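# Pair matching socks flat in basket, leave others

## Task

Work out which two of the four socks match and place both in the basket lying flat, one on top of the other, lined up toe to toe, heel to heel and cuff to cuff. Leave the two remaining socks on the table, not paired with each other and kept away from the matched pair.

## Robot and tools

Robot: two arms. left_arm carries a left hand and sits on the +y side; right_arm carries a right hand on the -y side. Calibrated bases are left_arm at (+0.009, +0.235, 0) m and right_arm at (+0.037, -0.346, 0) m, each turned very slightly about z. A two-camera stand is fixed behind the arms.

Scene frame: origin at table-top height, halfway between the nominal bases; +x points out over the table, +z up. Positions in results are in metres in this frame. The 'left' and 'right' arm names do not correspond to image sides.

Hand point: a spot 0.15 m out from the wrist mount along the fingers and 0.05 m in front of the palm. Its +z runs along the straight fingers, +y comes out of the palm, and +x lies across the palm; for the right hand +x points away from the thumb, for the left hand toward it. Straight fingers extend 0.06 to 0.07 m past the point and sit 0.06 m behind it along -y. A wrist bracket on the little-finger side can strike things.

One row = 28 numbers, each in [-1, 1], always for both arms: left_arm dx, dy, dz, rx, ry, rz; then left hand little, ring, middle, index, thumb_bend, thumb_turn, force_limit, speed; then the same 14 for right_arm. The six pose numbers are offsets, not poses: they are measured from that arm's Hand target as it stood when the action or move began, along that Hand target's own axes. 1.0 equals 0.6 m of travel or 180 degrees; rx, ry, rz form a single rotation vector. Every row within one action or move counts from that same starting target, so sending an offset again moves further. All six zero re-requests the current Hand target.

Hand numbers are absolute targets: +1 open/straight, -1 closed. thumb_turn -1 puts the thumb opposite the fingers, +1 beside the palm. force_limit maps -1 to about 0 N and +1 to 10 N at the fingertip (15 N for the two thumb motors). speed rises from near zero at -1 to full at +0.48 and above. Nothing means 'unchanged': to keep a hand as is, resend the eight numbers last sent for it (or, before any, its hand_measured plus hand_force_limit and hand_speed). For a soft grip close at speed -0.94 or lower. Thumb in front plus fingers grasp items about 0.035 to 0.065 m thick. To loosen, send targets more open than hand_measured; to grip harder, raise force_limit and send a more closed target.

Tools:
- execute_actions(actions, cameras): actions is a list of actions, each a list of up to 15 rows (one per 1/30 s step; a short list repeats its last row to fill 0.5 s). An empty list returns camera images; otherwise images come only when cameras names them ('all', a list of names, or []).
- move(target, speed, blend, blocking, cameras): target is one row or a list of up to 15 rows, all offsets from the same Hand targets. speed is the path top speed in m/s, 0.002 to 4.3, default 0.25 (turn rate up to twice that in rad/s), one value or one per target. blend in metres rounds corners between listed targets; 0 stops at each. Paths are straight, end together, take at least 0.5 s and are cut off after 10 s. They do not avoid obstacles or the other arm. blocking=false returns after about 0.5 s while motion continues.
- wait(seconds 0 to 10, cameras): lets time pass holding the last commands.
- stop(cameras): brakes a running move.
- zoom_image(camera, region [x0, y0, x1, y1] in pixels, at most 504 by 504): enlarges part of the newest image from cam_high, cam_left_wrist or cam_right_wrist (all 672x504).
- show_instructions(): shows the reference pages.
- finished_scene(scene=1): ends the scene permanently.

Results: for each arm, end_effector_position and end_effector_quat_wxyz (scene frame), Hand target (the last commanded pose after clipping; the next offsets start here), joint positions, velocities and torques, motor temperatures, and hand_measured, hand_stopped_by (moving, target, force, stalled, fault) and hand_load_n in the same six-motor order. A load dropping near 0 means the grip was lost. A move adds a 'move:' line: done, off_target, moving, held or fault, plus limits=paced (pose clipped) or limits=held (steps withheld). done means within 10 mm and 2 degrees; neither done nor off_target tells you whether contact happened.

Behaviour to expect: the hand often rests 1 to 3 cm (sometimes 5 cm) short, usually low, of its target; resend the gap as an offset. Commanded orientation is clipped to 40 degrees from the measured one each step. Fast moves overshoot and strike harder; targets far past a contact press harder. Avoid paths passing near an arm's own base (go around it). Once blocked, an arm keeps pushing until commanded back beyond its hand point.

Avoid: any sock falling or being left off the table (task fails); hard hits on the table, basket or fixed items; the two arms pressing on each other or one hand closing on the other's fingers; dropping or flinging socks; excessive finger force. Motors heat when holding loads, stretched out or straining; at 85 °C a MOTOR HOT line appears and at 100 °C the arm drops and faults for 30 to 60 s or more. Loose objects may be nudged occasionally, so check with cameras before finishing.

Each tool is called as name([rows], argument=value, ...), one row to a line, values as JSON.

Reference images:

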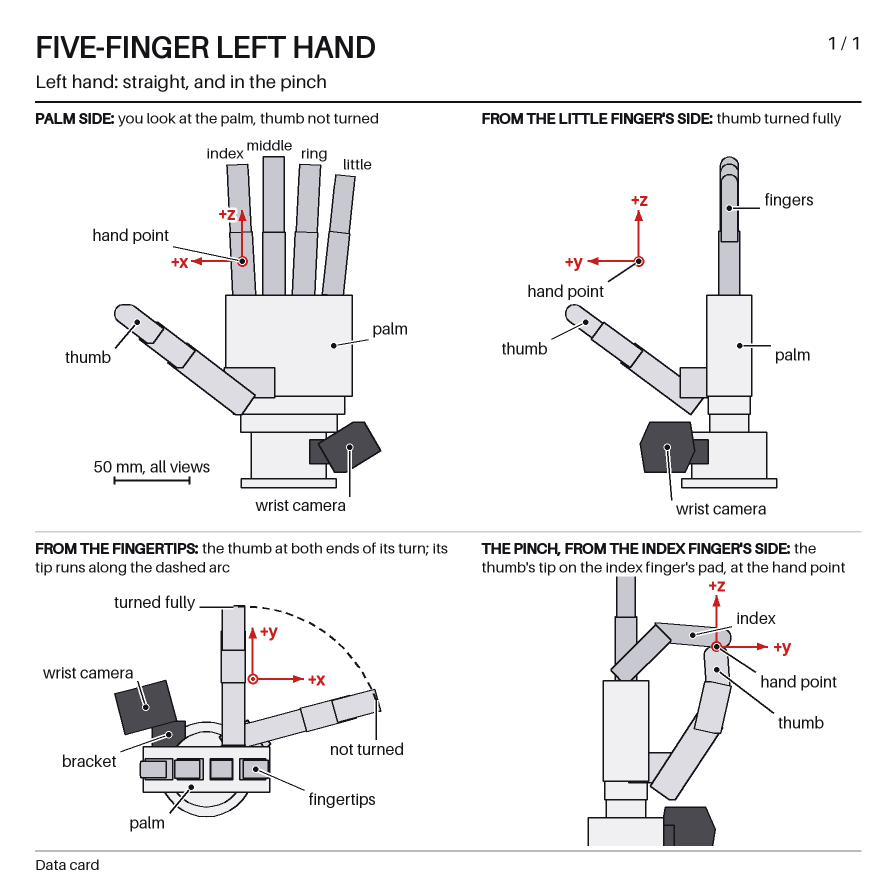

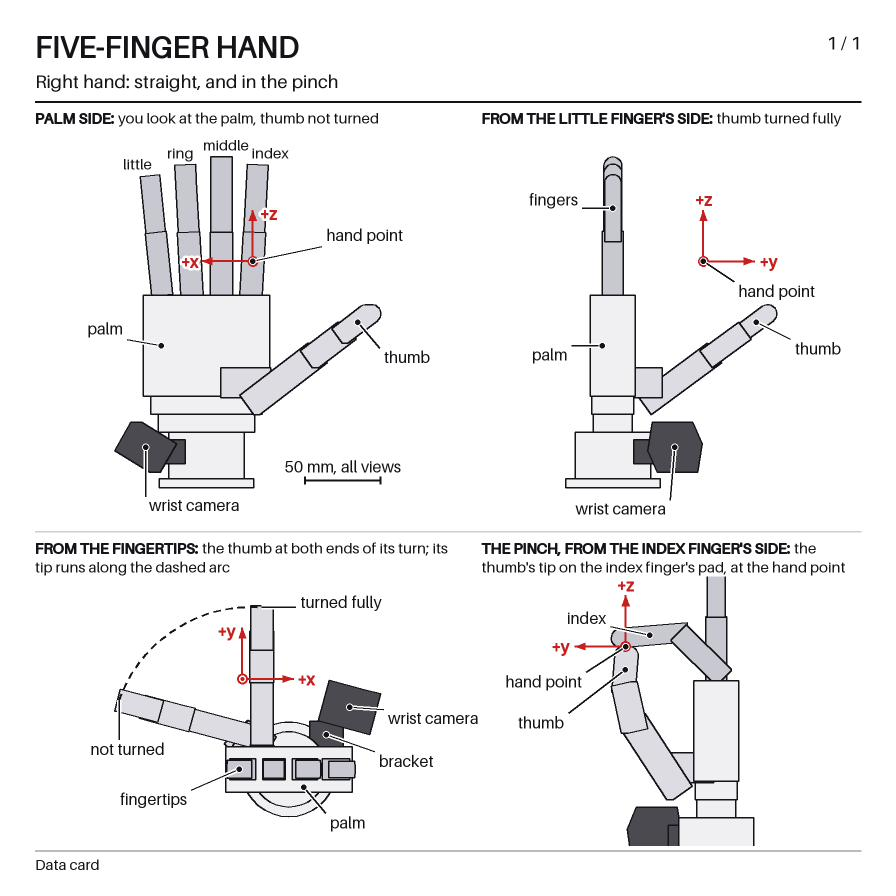

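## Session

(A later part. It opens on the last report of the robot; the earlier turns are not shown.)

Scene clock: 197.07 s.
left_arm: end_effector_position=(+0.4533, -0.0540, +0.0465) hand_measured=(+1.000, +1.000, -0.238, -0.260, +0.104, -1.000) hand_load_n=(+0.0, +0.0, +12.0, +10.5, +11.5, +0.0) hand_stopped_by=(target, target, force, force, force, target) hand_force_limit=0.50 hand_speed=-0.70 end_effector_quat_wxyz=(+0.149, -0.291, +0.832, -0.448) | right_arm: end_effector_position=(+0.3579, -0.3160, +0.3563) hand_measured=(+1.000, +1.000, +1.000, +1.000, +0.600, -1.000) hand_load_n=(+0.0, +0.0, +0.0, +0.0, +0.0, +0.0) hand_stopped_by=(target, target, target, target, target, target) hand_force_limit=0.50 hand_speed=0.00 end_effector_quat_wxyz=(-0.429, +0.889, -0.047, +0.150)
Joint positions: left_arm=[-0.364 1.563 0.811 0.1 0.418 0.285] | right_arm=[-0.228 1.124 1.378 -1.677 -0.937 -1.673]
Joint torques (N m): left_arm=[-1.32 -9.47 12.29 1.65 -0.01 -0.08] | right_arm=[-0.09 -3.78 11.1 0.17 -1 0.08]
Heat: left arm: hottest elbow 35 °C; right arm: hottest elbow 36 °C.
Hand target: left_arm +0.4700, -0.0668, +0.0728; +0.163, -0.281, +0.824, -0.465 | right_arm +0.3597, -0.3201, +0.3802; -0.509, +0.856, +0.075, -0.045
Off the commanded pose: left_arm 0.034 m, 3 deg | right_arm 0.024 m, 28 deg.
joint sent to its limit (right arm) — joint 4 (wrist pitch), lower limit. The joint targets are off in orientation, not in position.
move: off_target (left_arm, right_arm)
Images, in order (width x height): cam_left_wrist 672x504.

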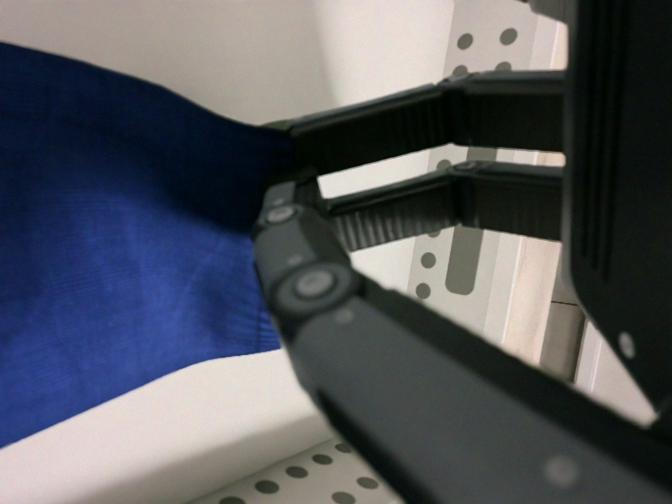

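move([
  [-0.0279,-0.1006,-0.1486,0,0.055,0.0324,1,1,-0.5,-0.5,0.0,-1,0.5,-0.7,0,0,0,0,0,0,1,1,1,1,0.6,-1,0.5,0],
  [-0.0729,-0.2012,-0.3387,0,0.1101,0.0648,1,1,-0.5,-0.5,0.0,-1,0.5,-0.7,0,0,0,0,0,0,1,1,1,1,0.6,-1,0.5,0],
  [-0.0939,-0.3247,-0.4904,0,0.1101,0.0648,1,1,-0.5,-0.5,0.0,-1,0.5,-0.7,0,0,0,0,0,0,1,1,1,1,0.6,-1,0.5,0],
], speed=[0.1,0.15,0.15], blend=[0.02,0.03,0], cameras=["cam_left_wrist","cam_high","cam_right_wrist"])

zoom_image(camera="cam_high", region=[250, 170, 450, 370])

Scene clock: 202.17 s.
left_arm: end_effector_position=(+0.4076, +0.0837, +0.3683) hand_measured=(+1.000, +1.000, -0.238, -0.260, +0.104, -1.000) hand_load_n=(-0.5, +0.0, +12.0, +10.5, +11.0, -0.5) hand_stopped_by=(target, target, force, force, force, target) hand_force_limit=0.50 hand_speed=-0.70 end_effector_quat_wxyz=(+0.039, -0.130, +0.865, -0.483) | right_arm: end_effector_position=(+0.3579, -0.3160, +0.3563) hand_measured=(+1.000, +1.000, +1.000, +1.000, +0.600, -1.000) hand_load_n=(+0.0, +0.0, +0.0, +0.0, +0.0, +0.0) hand_stopped_by=(target, target, target, target, target, target) hand_force_limit=0.50 hand_speed=0.00 end_effector_quat_wxyz=(-0.429, +0.889, -0.047, +0.150)
Joint positions: left_arm=[0.009 1.335 1.531 -1.379 0.96 1.039] | right_arm=[-0.228 1.124 1.378 -1.677 -0.937 -1.673]
Joint torques (N m): left_arm=[-0.09 -6.48 15.3 0.9 0.61 0.12] | right_arm=[0.15 -3.9 11.03 0.17 -1.03 0.09]
Heat: left arm: hottest elbow 35 °C; right arm: hottest elbow 36 °C.
Hand target: left_arm +0.4189, +0.0862, +0.3917; +0.066, -0.112, +0.864, -0.487 | right_arm +0.3597, -0.3201, +0.3802; -0.509, +0.856, +0.075, -0.045
Off the commanded pose: left_arm 0.026 m, 4 deg | right_arm 0.024 m, 28 deg.
joint sent to its limit (right arm) — joint 4 (wrist pitch), lower limit. The joint targets are off in orientation, not in position.
move: off_target (left_arm, right_arm)

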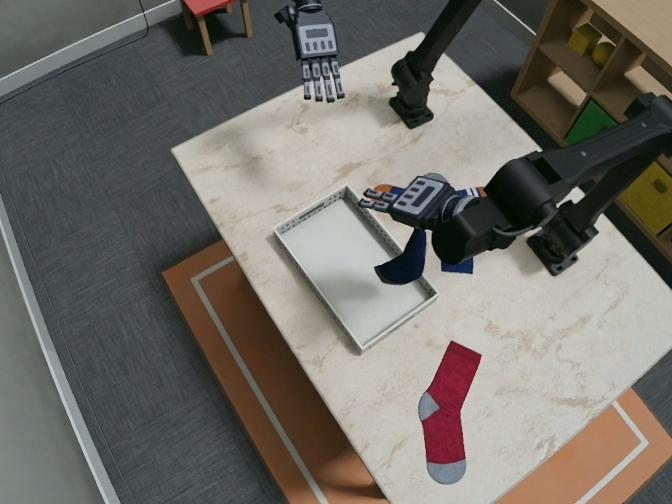

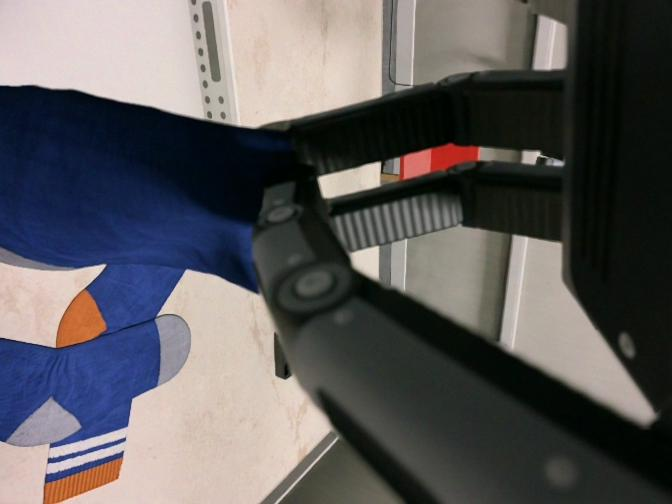

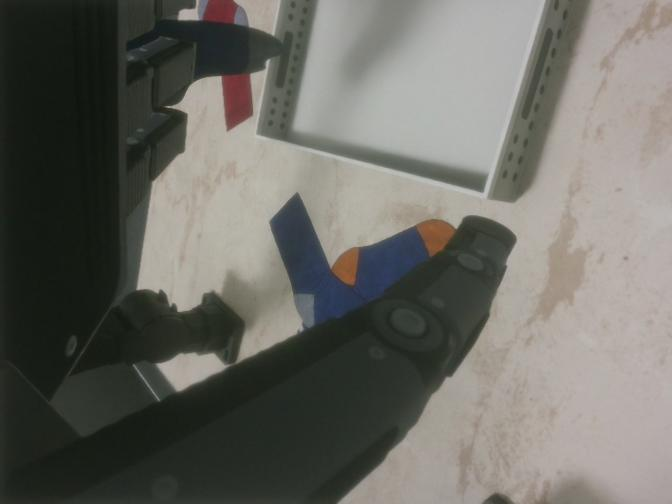

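Scaled by 2.520.

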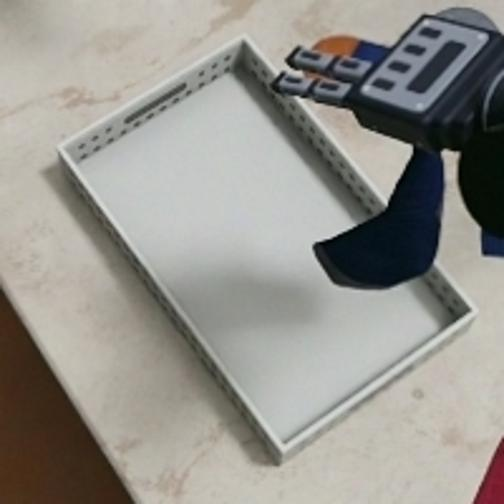

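zoom_image(camera="cam_high", region=[360, 220, 440, 300])

Scaled by 6.300.

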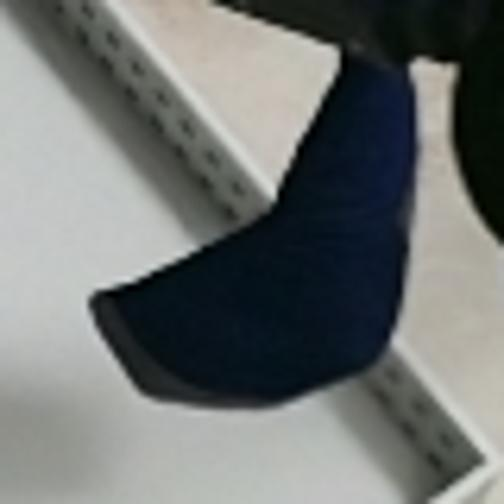

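move([
  [0.0247,-0.1545,0.4053,0,0,0,1,1,-0.5,-0.5,0.0,-1,0.5,-0.7,-0.0725,0.0585,-0.1078,0,0,0,1,1,1,1,0.6,-1,0.5,0],
  [0.022,-0.0183,0.438,0,0,0,1,1,-0.5,-0.5,0.0,-1,0.5,-0.7,-0.0725,0.0585,-0.1078,0,0,0,1,1,1,1,0.6,-1,0.5,0],
], speed=[0.2,0.1], blend=[0.01,0], cameras=["cam_left_wrist","cam_high","cam_right_wrist"])

zoom_image(camera="cam_high", region=[250, 170, 450, 370])

Scene clock: 207.17 s.
left_arm: end_effector_position=(+0.4633, -0.1434, +0.2521) hand_measured=(+1.000, +1.000, -0.238, -0.260, +0.104, -1.000) hand_load_n=(+0.0, +0.0, +11.5, +10.5, +11.0, +0.0) hand_stopped_by=(target, target, force, force, force, target) hand_force_limit=0.50 hand_speed=-0.70 end_effector_quat_wxyz=(+0.051, -0.118, +0.869, -0.478) | right_arm: end_effector_position=(+0.3331, -0.3987, +0.3714) hand_measured=(+1.000, +1.000, +1.000, +1.000, +0.600, -1.000) hand_load_n=(+0.0, +0.0, +0.0, +0.0, +0.0, +0.0) hand_stopped_by=(target, target, target, target, target, target) hand_force_limit=0.50 hand_speed=0.00 end_effector_quat_wxyz=(-0.337, +0.905, -0.098, +0.241)
Joint positions: left_arm=[-0.45 1.552 1.414 -0.625 0.678 0.512] | right_arm=[-0.454 1.024 1.378 -1.677 -0.827 -1.755]
Joint torques (N m): left_arm=[-0.03 -11.34 10.35 2.37 0.37 0.02] | right_arm=[0.26 -2.55 8.24 0.32 -0.62 -0.13]
Heat: left arm: hottest elbow 36 °C; right arm: hottest elbow 36 °C.
Hand target: left_arm +0.4663, -0.1400, +0.2653; +0.066, -0.112, +0.863, -0.487 | right_arm +0.3296, -0.4001, +0.3802; -0.497, +0.865, +0.060, -0.020
Off the commanded pose: left_arm 0.014 m, 2 deg | right_arm 0.010 m, 44 deg; orientation clipped.
joint sent to its limit (right arm) — joint 4 (wrist pitch), lower limit. The joint targets are off in orientation, not in position.
move: off_target (left_arm, right_arm); limits=paced

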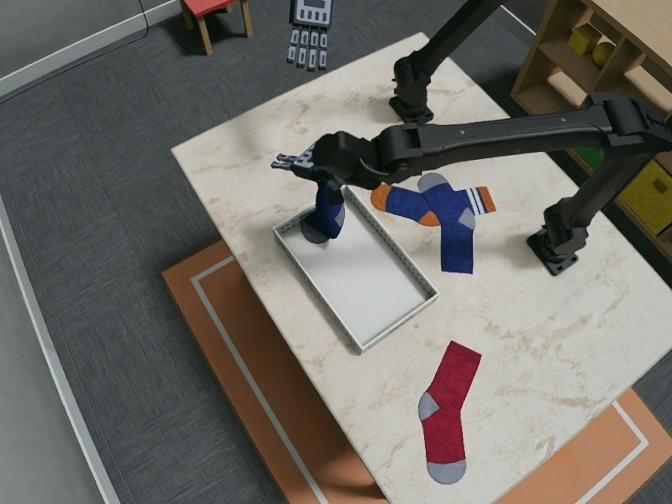

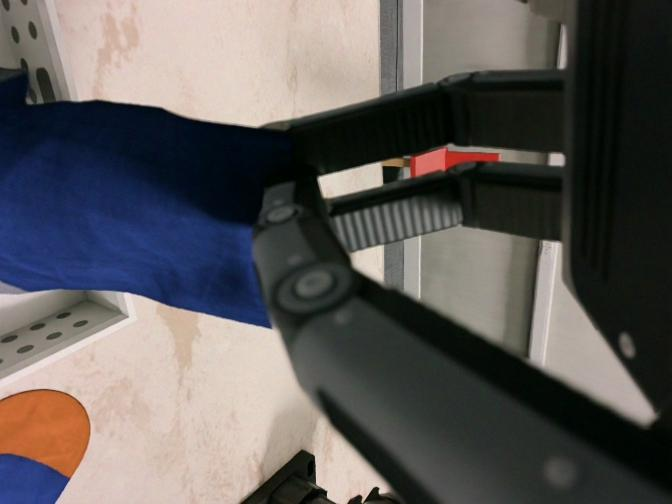

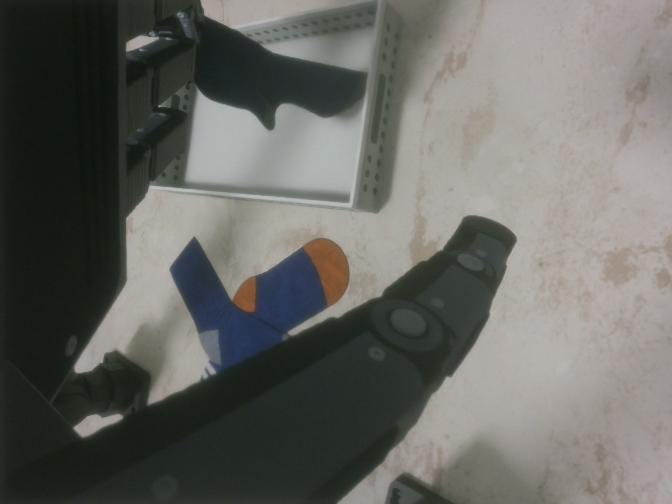

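Scaled by 2.520.

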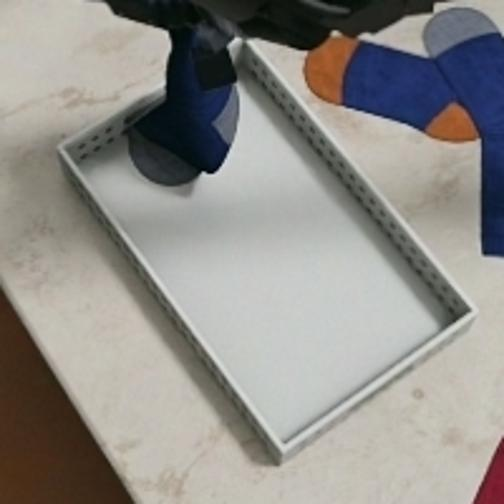

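zoom_image(camera="cam_right_wrist", region=[150, 0, 420, 220])

zoom_image(camera="cam_high", region=[280, 160, 380, 260])

Scaled by 1.867.

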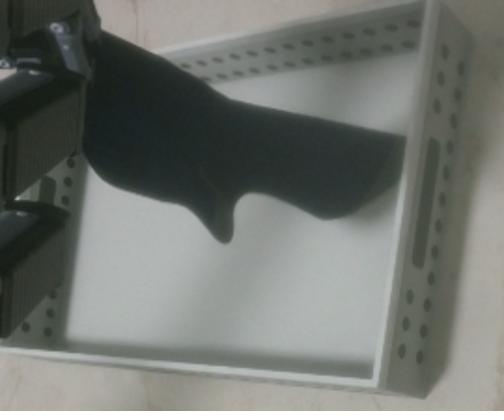

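Scaled by 5.040.

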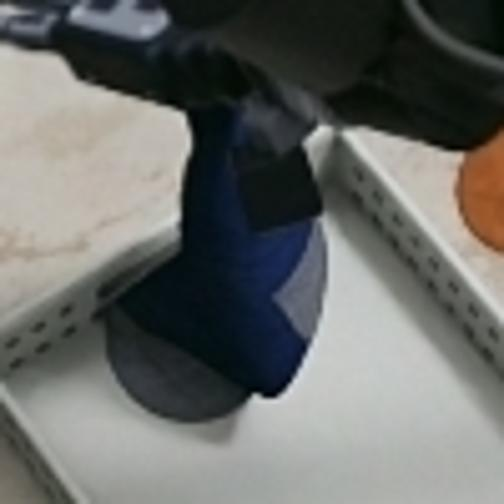

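move([
  [0.0069,0.1022,-0.0969,0,0,0,1,1,-0.5,-0.5,0.0,-1,0.5,-0.7,0,0,0,0,0,0,1,1,1,1,0.6,-1,0.5,0],
  [0.0073,0.2269,-0.1646,0,0,0,1,1,-0.5,-0.5,0.0,-1,0.5,-0.7,0,0,0,0,0,0,1,1,1,1,0.6,-1,0.5,0],
  [0.0076,0.3681,-0.1854,0,0,0,1,1,-0.5,-0.5,0.0,-1,0.5,-0.7,0,0,0,0,0,0,1,1,1,1,0.6,-1,0.5,0],
  [0.0077,0.479,-0.1786,0,0,0,1,1,-0.5,-0.5,0.0,-1,0.5,-0.7,0,0,0,0,0,0,1,1,1,1,0.6,-1,0.5,0],
  [0.0078,0.5378,-0.1568,0,0,0,1,1,-0.5,-0.5,0.0,-1,0.5,-0.7,0,0,0,0,0,0,1,1,1,1,0.6,-1,0.5,0],
], speed=[0.12,0.15,0.15,0.12,0.1], blend=[0.02,0.02,0.02,0.015,0], cameras=["cam_left_wrist","cam_high","cam_right_wrist"])

zoom_image(camera="cam_high", region=[250, 170, 450, 370])

Scene clock: 211.90 s.
left_arm: end_effector_position=(+0.3956, +0.0942, +0.0380) hand_measured=(+1.000, +1.000, -0.238, -0.260, +0.104, -1.000) hand_load_n=(+0.0, +0.0, +11.5, +10.5, +11.0, +0.0) hand_stopped_by=(target, target, force, force, force, target) hand_force_limit=0.50 hand_speed=-0.70 end_effector_quat_wxyz=(+0.056, -0.118, +0.864, -0.486) | right_arm: end_effector_position=(+0.3331, -0.3987, +0.3714) hand_measured=(+1.000, +1.000, +1.000, +1.000, +0.600, -1.000) hand_load_n=(+0.0, +0.0, +0.0, +0.0, +0.0, +0.0) hand_stopped_by=(target, target, target, target, target, target) hand_force_limit=0.50 hand_speed=0.00 end_effector_quat_wxyz=(-0.337, +0.905, -0.098, +0.242)
Joint positions: left_arm=[0.036 1.52 0.793 -0.455 0.972 1.087] | right_arm=[-0.454 1.024 1.378 -1.677 -0.827 -1.755]
Joint torques (N m): left_arm=[0.67 -7.41 7.41 1.57 0.63 0.1] | right_arm=[0.5 -2.37 8.28 0.43 -0.65 -0.11]
Heat: left arm: hottest elbow 35 °C; right arm: hottest elbow 36 °C.
Hand target: left_arm +0.3988, +0.0978, +0.0377; +0.066, -0.112, +0.864, -0.487 | right_arm +0.3296, -0.4001, +0.3802; -0.497, +0.865, +0.060, -0.020
Off the commanded pose: left_arm 0.005 m, 1 deg | right_arm 0.010 m, 40 deg; orientation clipped.
joint sent to its limit (right arm) — joint 4 (wrist pitch), lower limit. The joint targets are off in orientation, not in position.
move: off_target (right_arm); limits=paced

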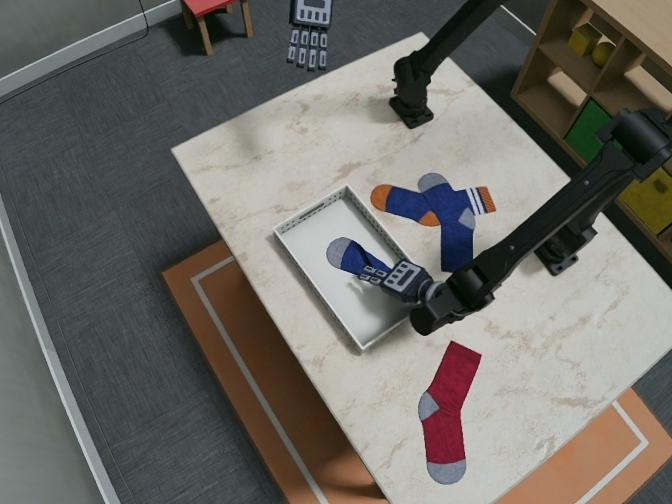

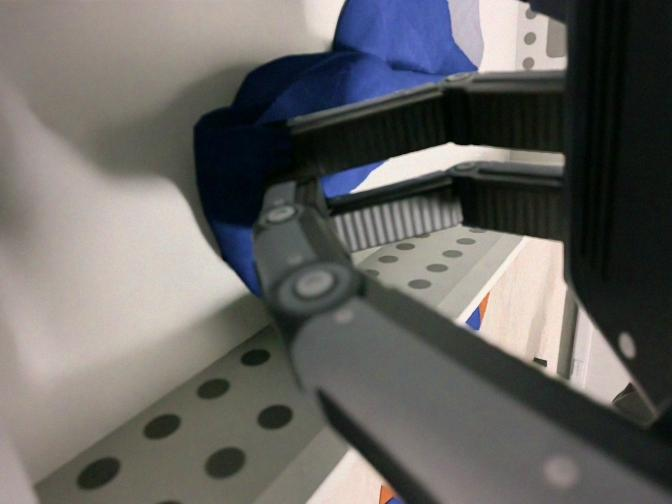

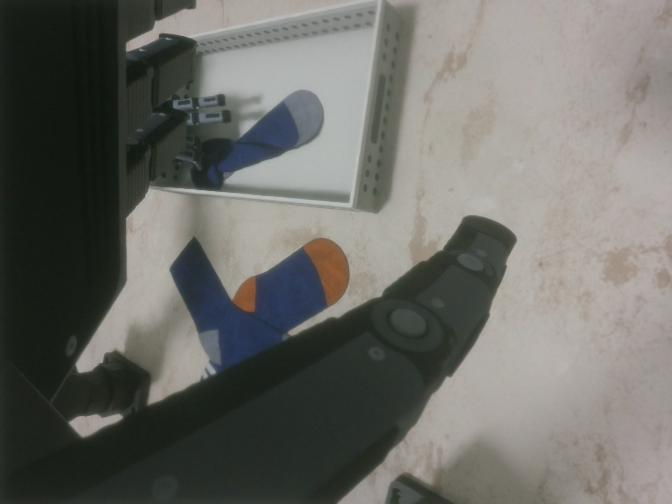

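Scaled by 2.520.

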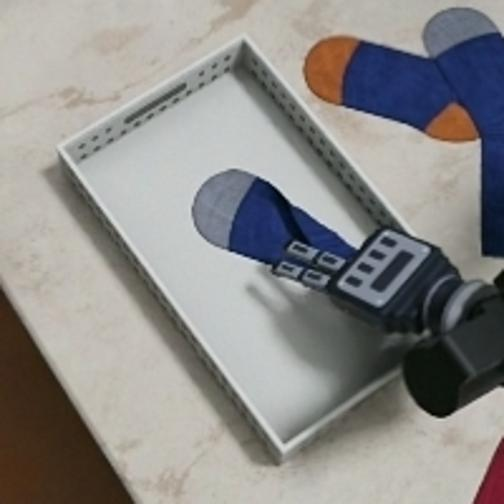

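move([
  [0.0075,-0.389,-0.0408,0,0,0,1,1,-0.5,-0.5,0.0,-1,0.5,-0.7,0,0,0,0,0,0,1,1,1,1,0.6,-1,0.5,0],
  [-0.0018,-0.6045,0.1542,0,0,0,1,1,-0.5,-0.5,0.0,-1,0.5,-0.7,0,0,0,0,0,0,1,1,1,1,0.6,-1,0.5,0],
  [-0.006,-0.532,0.1792,0,0,0,1,1,-0.5,-0.5,0.0,-1,0.5,-0.7,0,0,0,0,0,0,1,1,1,1,0.6,-1,0.5,0],
], speed=[0.15,0.2,0.08], blend=[0.03,0,0], cameras=["cam_high","cam_right_wrist"])

zoom_image(camera="cam_high", region=[250, 170, 450, 370])

zoom_image(camera="cam_right_wrist", region=[130, 0, 420, 220])

Scene clock: 216.80 s.
left_arm: end_effector_position=(+0.4628, -0.1523, +0.2547) hand_measured=(+1.000, +1.000, -0.238, -0.260, +0.104, -1.000) hand_load_n=(-0.5, +0.5, +12.0, +10.5, +11.0, +0.0) hand_stopped_by=(target, target, force, force, force, target) hand_force_limit=0.50 hand_speed=-0.70 end_effector_quat_wxyz=(+0.061, -0.110, +0.866, -0.483) | right_arm: end_effector_position=(+0.3331, -0.3987, +0.3714) hand_measured=(+1.000, +1.000, +1.000, +1.000, +0.600, -1.000) hand_load_n=(+0.0, +0.0, +0.0, +0.0, +0.0, +0.0) hand_stopped_by=(target, target, target, target, target, target) hand_force_limit=0.50 hand_speed=0.00 end_effector_quat_wxyz=(-0.337, +0.905, -0.098, +0.242)
Joint positions: left_arm=[-0.466 1.548 1.409 -0.592 0.667 0.506] | right_arm=[-0.454 1.024 1.378 -1.677 -0.827 -1.755]
Joint torques (N m): left_arm=[0.73 -10.05 10.21 2.4 0.35 -0.04] | right_arm=[0.62 -2.78 8.42 0.4 -0.63 -0.17]
Heat: left arm: hottest elbow 35 °C; right arm: hottest elbow 36 °C.
Hand target: left_arm +0.4678, -0.1496, +0.2554; +0.066, -0.112, +0.863, -0.487 | right_arm +0.3296, -0.4001, +0.3802; -0.497, +0.865, +0.060, -0.020
Off the commanded pose: left_arm 0.006 m, 1 deg | right_arm 0.010 m, 40 deg; orientation clipped.
joint sent to its limit (right arm) — joint 4 (wrist pitch), lower limit. The joint targets are off in orientation, not in position.
move: off_target (right_arm); limits=paced
Images, in order (width x height): cam_high 672x504, cam_right_wrist 672x504.

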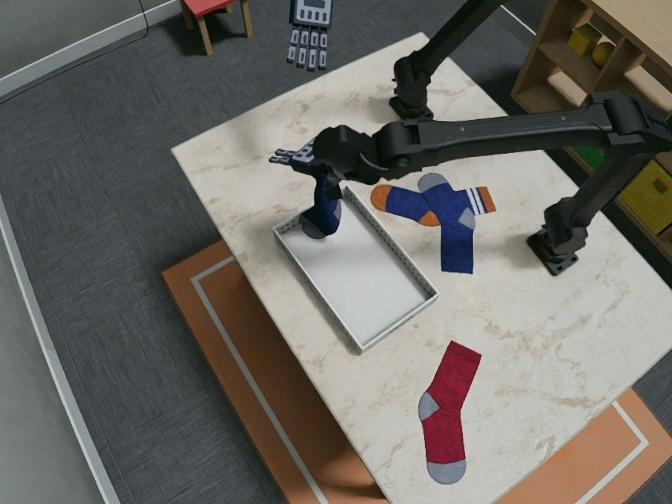

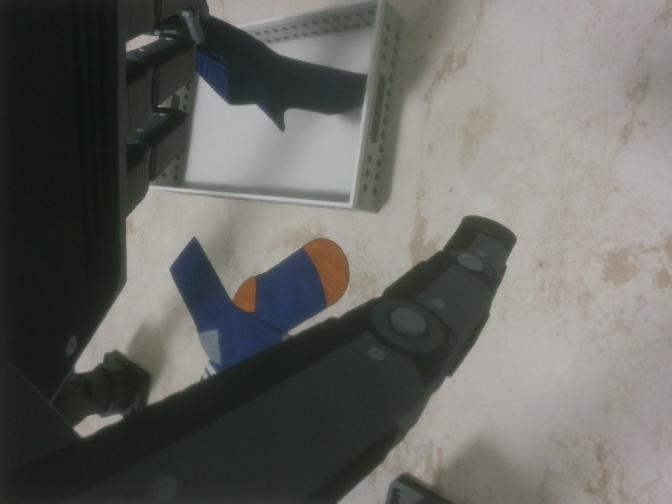

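Scaled by 2.520.

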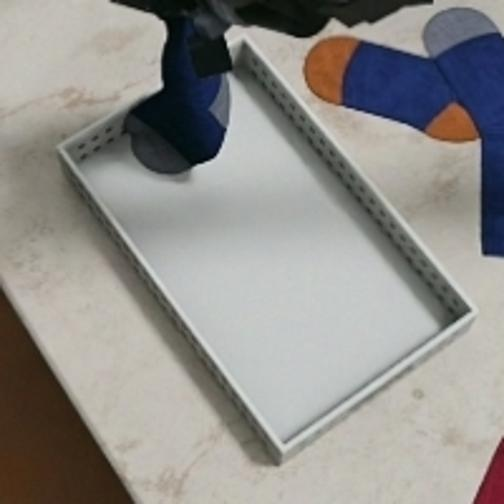

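Scaled by 1.738.

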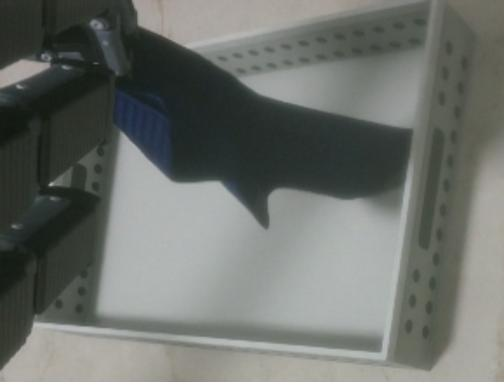

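move([
  [0.0027,0.0808,-0.0144,0,0,0,1,1,-0.5,-0.5,0.0,-1,0.5,-0.7,0,0,0,0,0,0,1,1,1,1,0.6,-1,0.5,0],
  [0.0027,0.1667,-0.0597,0,0,0,1,1,-0.5,-0.5,0.0,-1,0.5,-0.7,0,0,0,0,0,0,1,1,1,1,0.6,-1,0.5,0],
  [0.0032,0.2672,-0.0965,0,0,0,1,1,-0.5,-0.5,0.0,-1,0.5,-0.7,0,0,0,0,0,0,1,1,1,1,0.6,-1,0.5,0],
  [0.0033,0.3727,-0.1102,0,0,0,1,1,-0.5,-0.5,0.0,-1,0.5,-0.7,0,0,0,0,0,0,1,1,1,1,0.6,-1,0.5,0],
  [0.0035,0.4673,-0.1117,0,0,0,1,1,-0.5,-0.5,0.0,-1,0.5,-0.7,0,0,0,0,0,0,1,1,1,1,0.6,-1,0.5,0],
], speed=[0.1,0.1,0.1,0.1,0.08], blend=[0.01,0.01,0.01,0.01,0], cameras=["cam_high","cam_right_wrist"])

zoom_image(camera="cam_high", region=[250, 170, 450, 370])

zoom_image(camera="cam_right_wrist", region=[130, 0, 420, 220])

Scene clock: 220.73 s.
left_arm: end_effector_position=(+0.4117, +0.0426, +0.0515) hand_measured=(+1.000, +1.000, -0.238, -0.260, +0.104, -1.000) hand_load_n=(+0.0, +0.0, +12.0, +10.5, +11.0, +0.0) hand_stopped_by=(target, target, force, force, force, target) hand_force_limit=0.50 hand_speed=-0.70 end_effector_quat_wxyz=(+0.058, -0.119, +0.864, -0.486) | right_arm: end_effector_position=(+0.3331, -0.3987, +0.3714) hand_measured=(+1.000, +1.000, +1.000, +1.000, +0.600, -1.000) hand_load_n=(+0.0, +0.0, +0.0, +0.0, +0.0, +0.0) hand_stopped_by=(target, target, target, target, target, target) hand_force_limit=0.50 hand_speed=0.00 end_effector_quat_wxyz=(-0.337, +0.905, -0.098, +0.242)
Joint positions: left_arm=[-0.093 1.522 0.824 -0.319 0.911 0.889] | right_arm=[-0.454 1.024 1.378 -1.677 -0.827 -1.755]
Joint torques (N m): left_arm=[-0.26 -7.94 7.69 1.88 0.55 0.16] | right_arm=[0.26 -2.67 8.34 0.36 -0.62 -0.1]
Heat: left arm: hottest elbow 35 °C; right arm: hottest elbow 36 °C.
Hand target: left_arm +0.4143, +0.0454, +0.0500; +0.066, -0.112, +0.863, -0.487 | right_arm +0.3296, -0.4001, +0.3802; -0.497, +0.865, +0.060, -0.020
Off the commanded pose: left_arm 0.004 m, 1 deg | right_arm 0.010 m, 40 deg.
joint sent to its limit (right arm) — joint 4 (wrist pitch), lower limit. The joint targets are off in orientation, not in position.
move: off_target (right_arm)
Images, in order (width x height): cam_high 672x504, cam_right_wrist 672x504.

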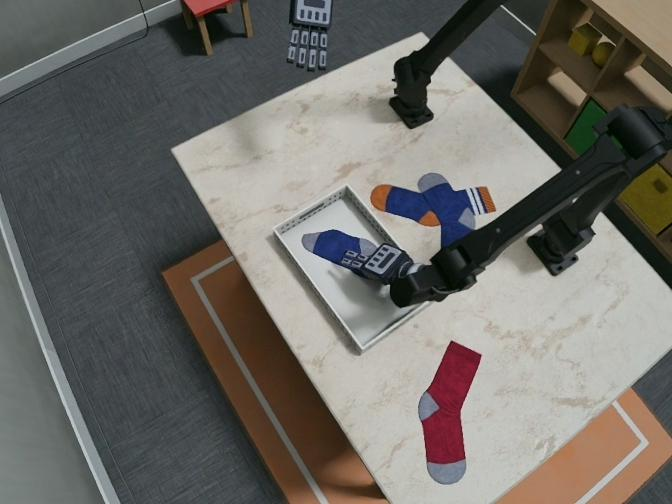

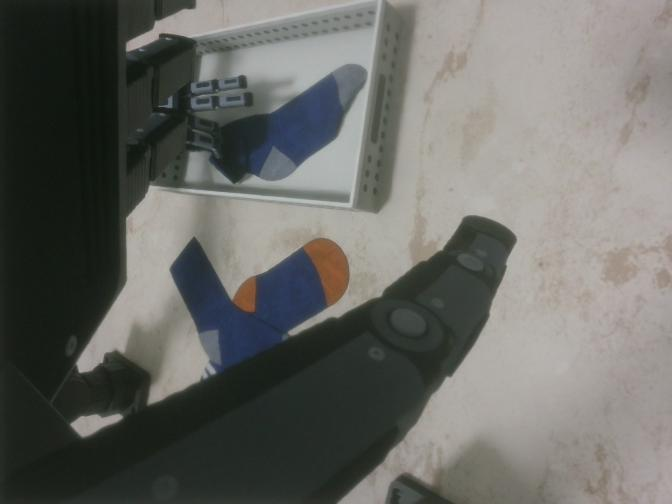

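Scaled by 2.520.

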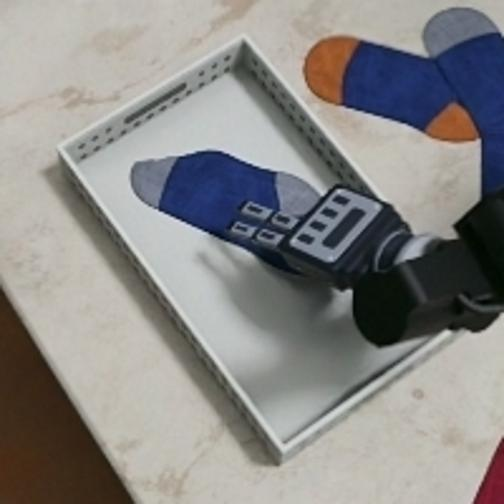

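Scaled by 1.738.

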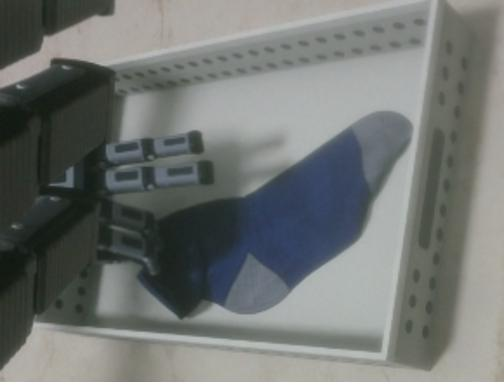

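move([
  [-0.0213,0.0674,-0.0534,0,0,0,1,1,-0.5,-0.5,0.0,-1,0.5,-0.7,0,0,0,0,0,0,1,1,1,1,0.6,-1,0.5,0],
], speed=[0.08], cameras=["cam_high","cam_right_wrist"])

zoom_image(camera="cam_high", region=[250, 170, 450, 370])

zoom_image(camera="cam_right_wrist", region=[130, 0, 420, 220])

Scene clock: 222.57 s.
left_arm: end_effector_position=(+0.4140, +0.0933, +0.0334) hand_measured=(+1.000, +1.000, -0.238, -0.260, +0.104, -1.000) hand_load_n=(+0.0, +0.0, +12.0, +10.5, +11.0, +0.0) hand_stopped_by=(target, target, force, force, force, target) hand_force_limit=0.50 hand_speed=-0.70 end_effector_quat_wxyz=(+0.065, -0.116, +0.863, -0.487) | right_arm: end_effector_position=(+0.3331, -0.3987, +0.3714) hand_measured=(+1.000, +1.000, +1.000, +1.000, +0.600, -1.000) hand_load_n=(+0.0, +0.0, +0.0, -0.5, +0.0, +0.0) hand_stopped_by=(target, target, target, target, target, target) hand_force_limit=0.50 hand_speed=0.00 end_effector_quat_wxyz=(-0.337, +0.905, -0.098, +0.242)
Joint positions: left_arm=[0.034 1.561 0.824 -0.416 0.97 1.076] | right_arm=[-0.454 1.024 1.378 -1.677 -0.827 -1.755]
Joint torques (N m): left_arm=[-0.32 -7.77 7.84 0.91 0.63 0.14] | right_arm=[0.56 -2.78 8.21 0.34 -0.6 -0.17]
Heat: left arm: hottest elbow 35 °C; right arm: hottest elbow 36 °C.
Hand target: left_arm +0.4142, +0.0954, +0.0319; +0.066, -0.112, +0.864, -0.487 | right_arm +0.3296, -0.4001, +0.3802; -0.497, +0.865, +0.060, -0.020
Off the commanded pose: left_arm 0.003 m, 0 deg | right_arm 0.010 m, 40 deg.
joint sent to its limit (right arm) — joint 4 (wrist pitch), lower limit. The joint targets are off in orientation, not in position.
move: off_target (right_arm)
Images, in order (width x height): cam_high 672x504, cam_right_wrist 672x504.

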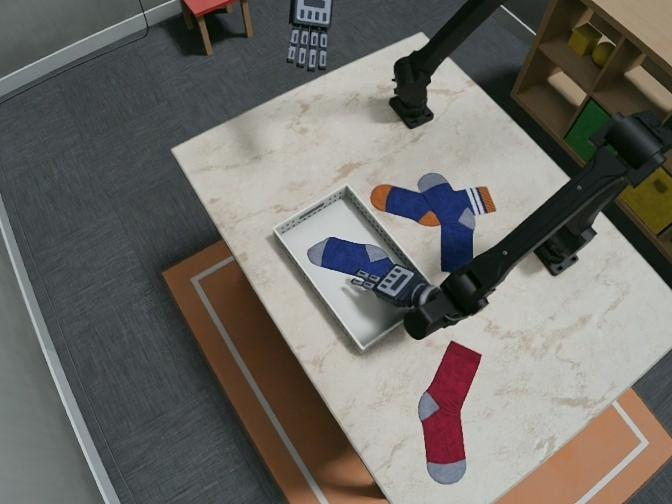

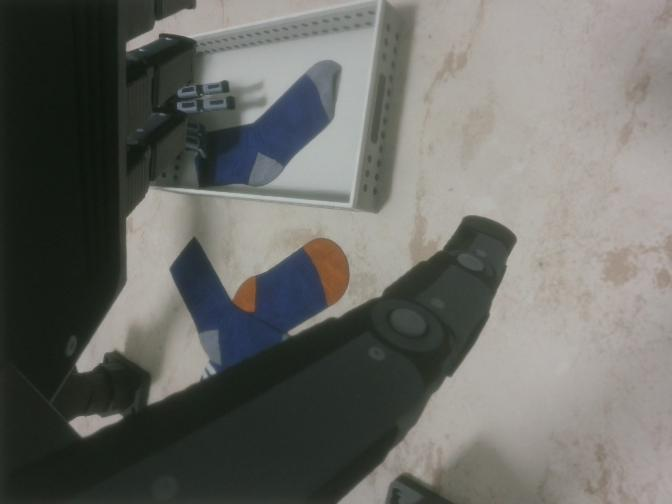

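Scaled by 2.520.

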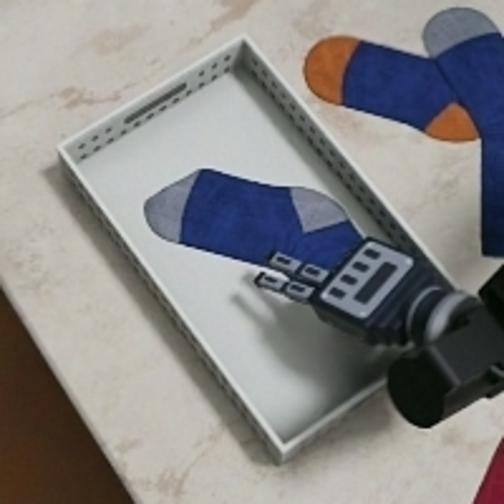

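Scaled by 1.738.

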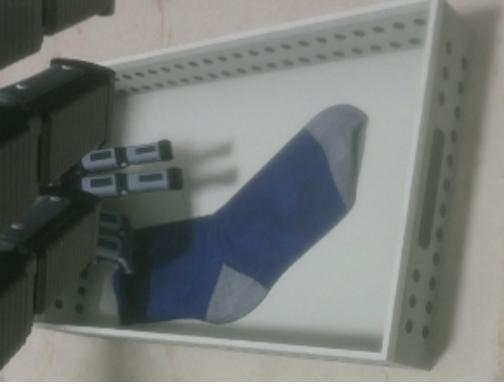

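move([
  [-0.073,0.015,-0.0087,0,0,0,1,1,-0.5,-0.5,0.0,-1,0.5,-0.7,0,0,0,0,0,0,1,1,1,1,0.6,-1,0.5,0],
], speed=[0.06], cameras=["cam_high","cam_right_wrist","cam_left_wrist"])

zoom_image(camera="cam_high", region=[250, 170, 450, 370])

zoom_image(camera="cam_right_wrist", region=[130, 0, 420, 220])

Scene clock: 224.07 s.
left_arm: end_effector_position=(+0.4325, +0.1083, +0.0232) hand_measured=(+1.000, +1.000, -0.238, -0.260, +0.104, -1.000) hand_load_n=(-0.5, +0.0, +11.5, +10.5, +11.5, +0.0) hand_stopped_by=(target, target, force, force, force, target) hand_force_limit=0.50 hand_speed=-0.70 end_effector_quat_wxyz=(+0.047, -0.123, +0.861, -0.491) | right_arm: end_effector_position=(+0.3331, -0.3987, +0.3714) hand_measured=(+1.000, +1.000, +1.000, +1.000, +0.600, -1.000) hand_load_n=(+0.0, +0.0, +0.0, +0.0, +0.0, +0.0) hand_stopped_by=(target, target, target, target, target, target) hand_force_limit=0.50 hand_speed=0.00 end_effector_quat_wxyz=(-0.337, +0.905, -0.098, +0.242)
Joint positions: left_arm=[0.074 1.65 0.905 -0.502 0.998 1.145] | right_arm=[-0.454 1.024 1.378 -1.677 -0.827 -1.755]
Joint torques (N m): left_arm=[0.44 -8.12 11.34 0.79 0.21 0.26] | right_arm=[-0.03 -2.2 8.24 0.28 -0.62 -0.13]
Heat: left arm: hottest elbow 35 °C; right arm: hottest elbow 36 °C.
Hand target: left_arm +0.4540, +0.1154, +0.0271; +0.066, -0.112, +0.863, -0.487 | right_arm +0.3296, -0.4001, +0.3802; -0.497, +0.865, +0.060, -0.020
Off the commanded pose: left_arm 0.023 m, 3 deg | right_arm 0.010 m, 40 deg.
joint sent to its limit (right arm) — joint 4 (wrist pitch), lower limit. The joint targets are off in orientation, not in position.
move: off_target (left_arm, right_arm)

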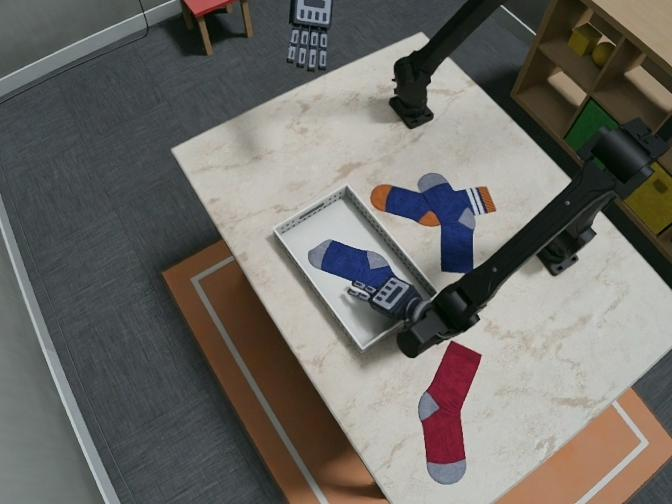

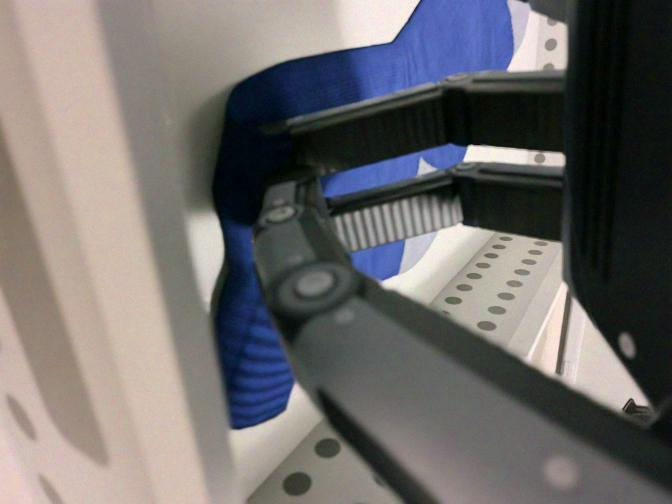

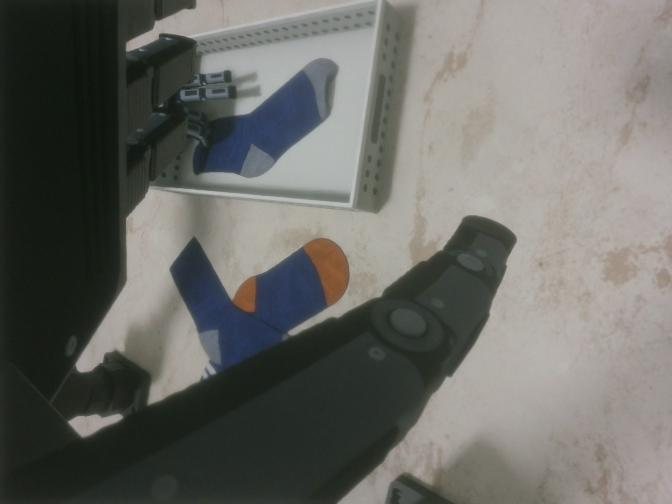

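Scaled by 2.520.

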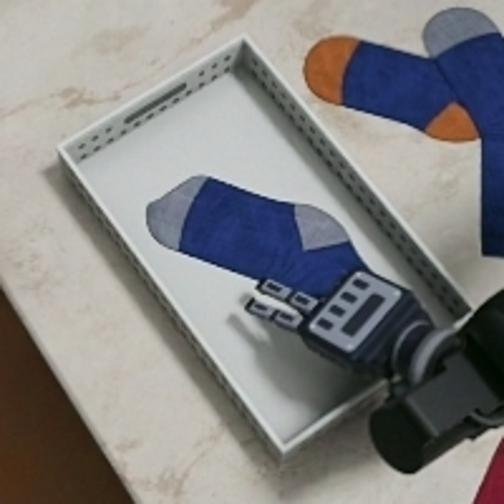

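Scaled by 1.738.

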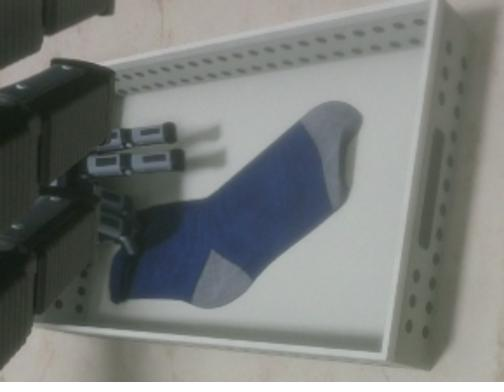

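move([
  [0.0322,-0.0207,-0.0075,0,0,0,1,1,-0.5,-0.5,0.0,-1,0.5,-0.7,0,0,0,0,0,0,1,1,1,1,0.6,-1,0.5,0],
  [0.0322,-0.0207,-0.0075,0,0,0,1,1,-0.0,-0.0,0.4,-1,0.5,-0.4,0,0,0,0,0,0,1,1,1,1,0.6,-1,0.5,0],
], speed=[0.06,0.06], cameras=["cam_left_wrist"])

Scene clock: 225.83 s.
left_arm: end_effector_position=(+0.4362, +0.1102, +0.0346) hand_measured=(+1.000, +1.000, +0.000, +0.000, +0.400, -1.000) hand_load_n=(+0.0, +0.0, +0.0, +0.0, +0.0, +0.0) hand_stopped_by=(target, target, target, target, target, target) hand_force_limit=0.50 hand_speed=-0.40 end_effector_quat_wxyz=(+0.063, -0.116, +0.863, -0.487) | right_arm: end_effector_position=(+0.3331, -0.3987, +0.3714) hand_measured=(+1.000, +1.000, +1.000, +1.000, +0.600, -1.000) hand_load_n=(+0.0, +0.0, +0.0, +0.0, +0.0, +0.0) hand_stopped_by=(target, target, target, target, target, target) hand_force_limit=0.50 hand_speed=0.00 end_effector_quat_wxyz=(-0.337, +0.905, -0.098, +0.242)
Joint positions: left_arm=[0.074 1.618 0.905 -0.502 0.986 1.145] | right_arm=[-0.454 1.024 1.378 -1.677 -0.827 -1.755]
Joint torques (N m): left_arm=[-1.14 -9.82 7.73 0.98 0.44 -0.05] | right_arm=[0.85 -2.37 8.21 0.4 -0.65 -0.16]
Heat: left arm: hottest elbow 35 °C; right arm: hottest elbow 36 °C.
Hand target: left_arm +0.4360, +0.1080, +0.0399; +0.066, -0.112, +0.864, -0.487 | right_arm +0.3296, -0.4001, +0.3802; -0.497, +0.865, +0.060, -0.020
Off the commanded pose: left_arm 0.006 m, 1 deg | right_arm 0.010 m, 40 deg.
joint sent to its limit (right arm) — joint 4 (wrist pitch), lower limit. The joint targets are off in orientation, not in position.
move: off_target (right_arm)
Images, in order (width x height): cam_left_wrist 672x504.

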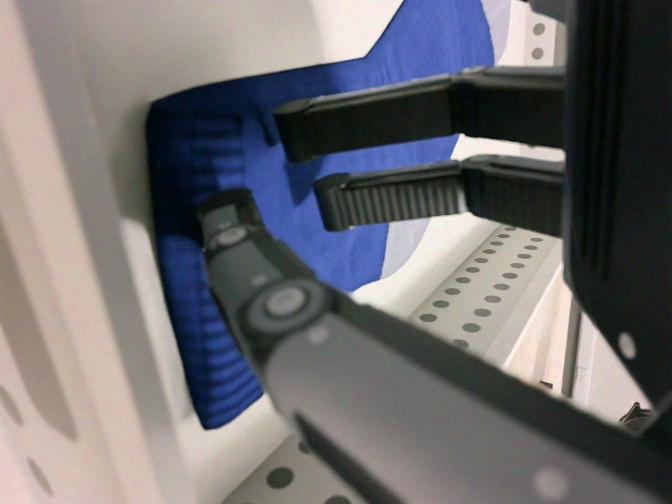

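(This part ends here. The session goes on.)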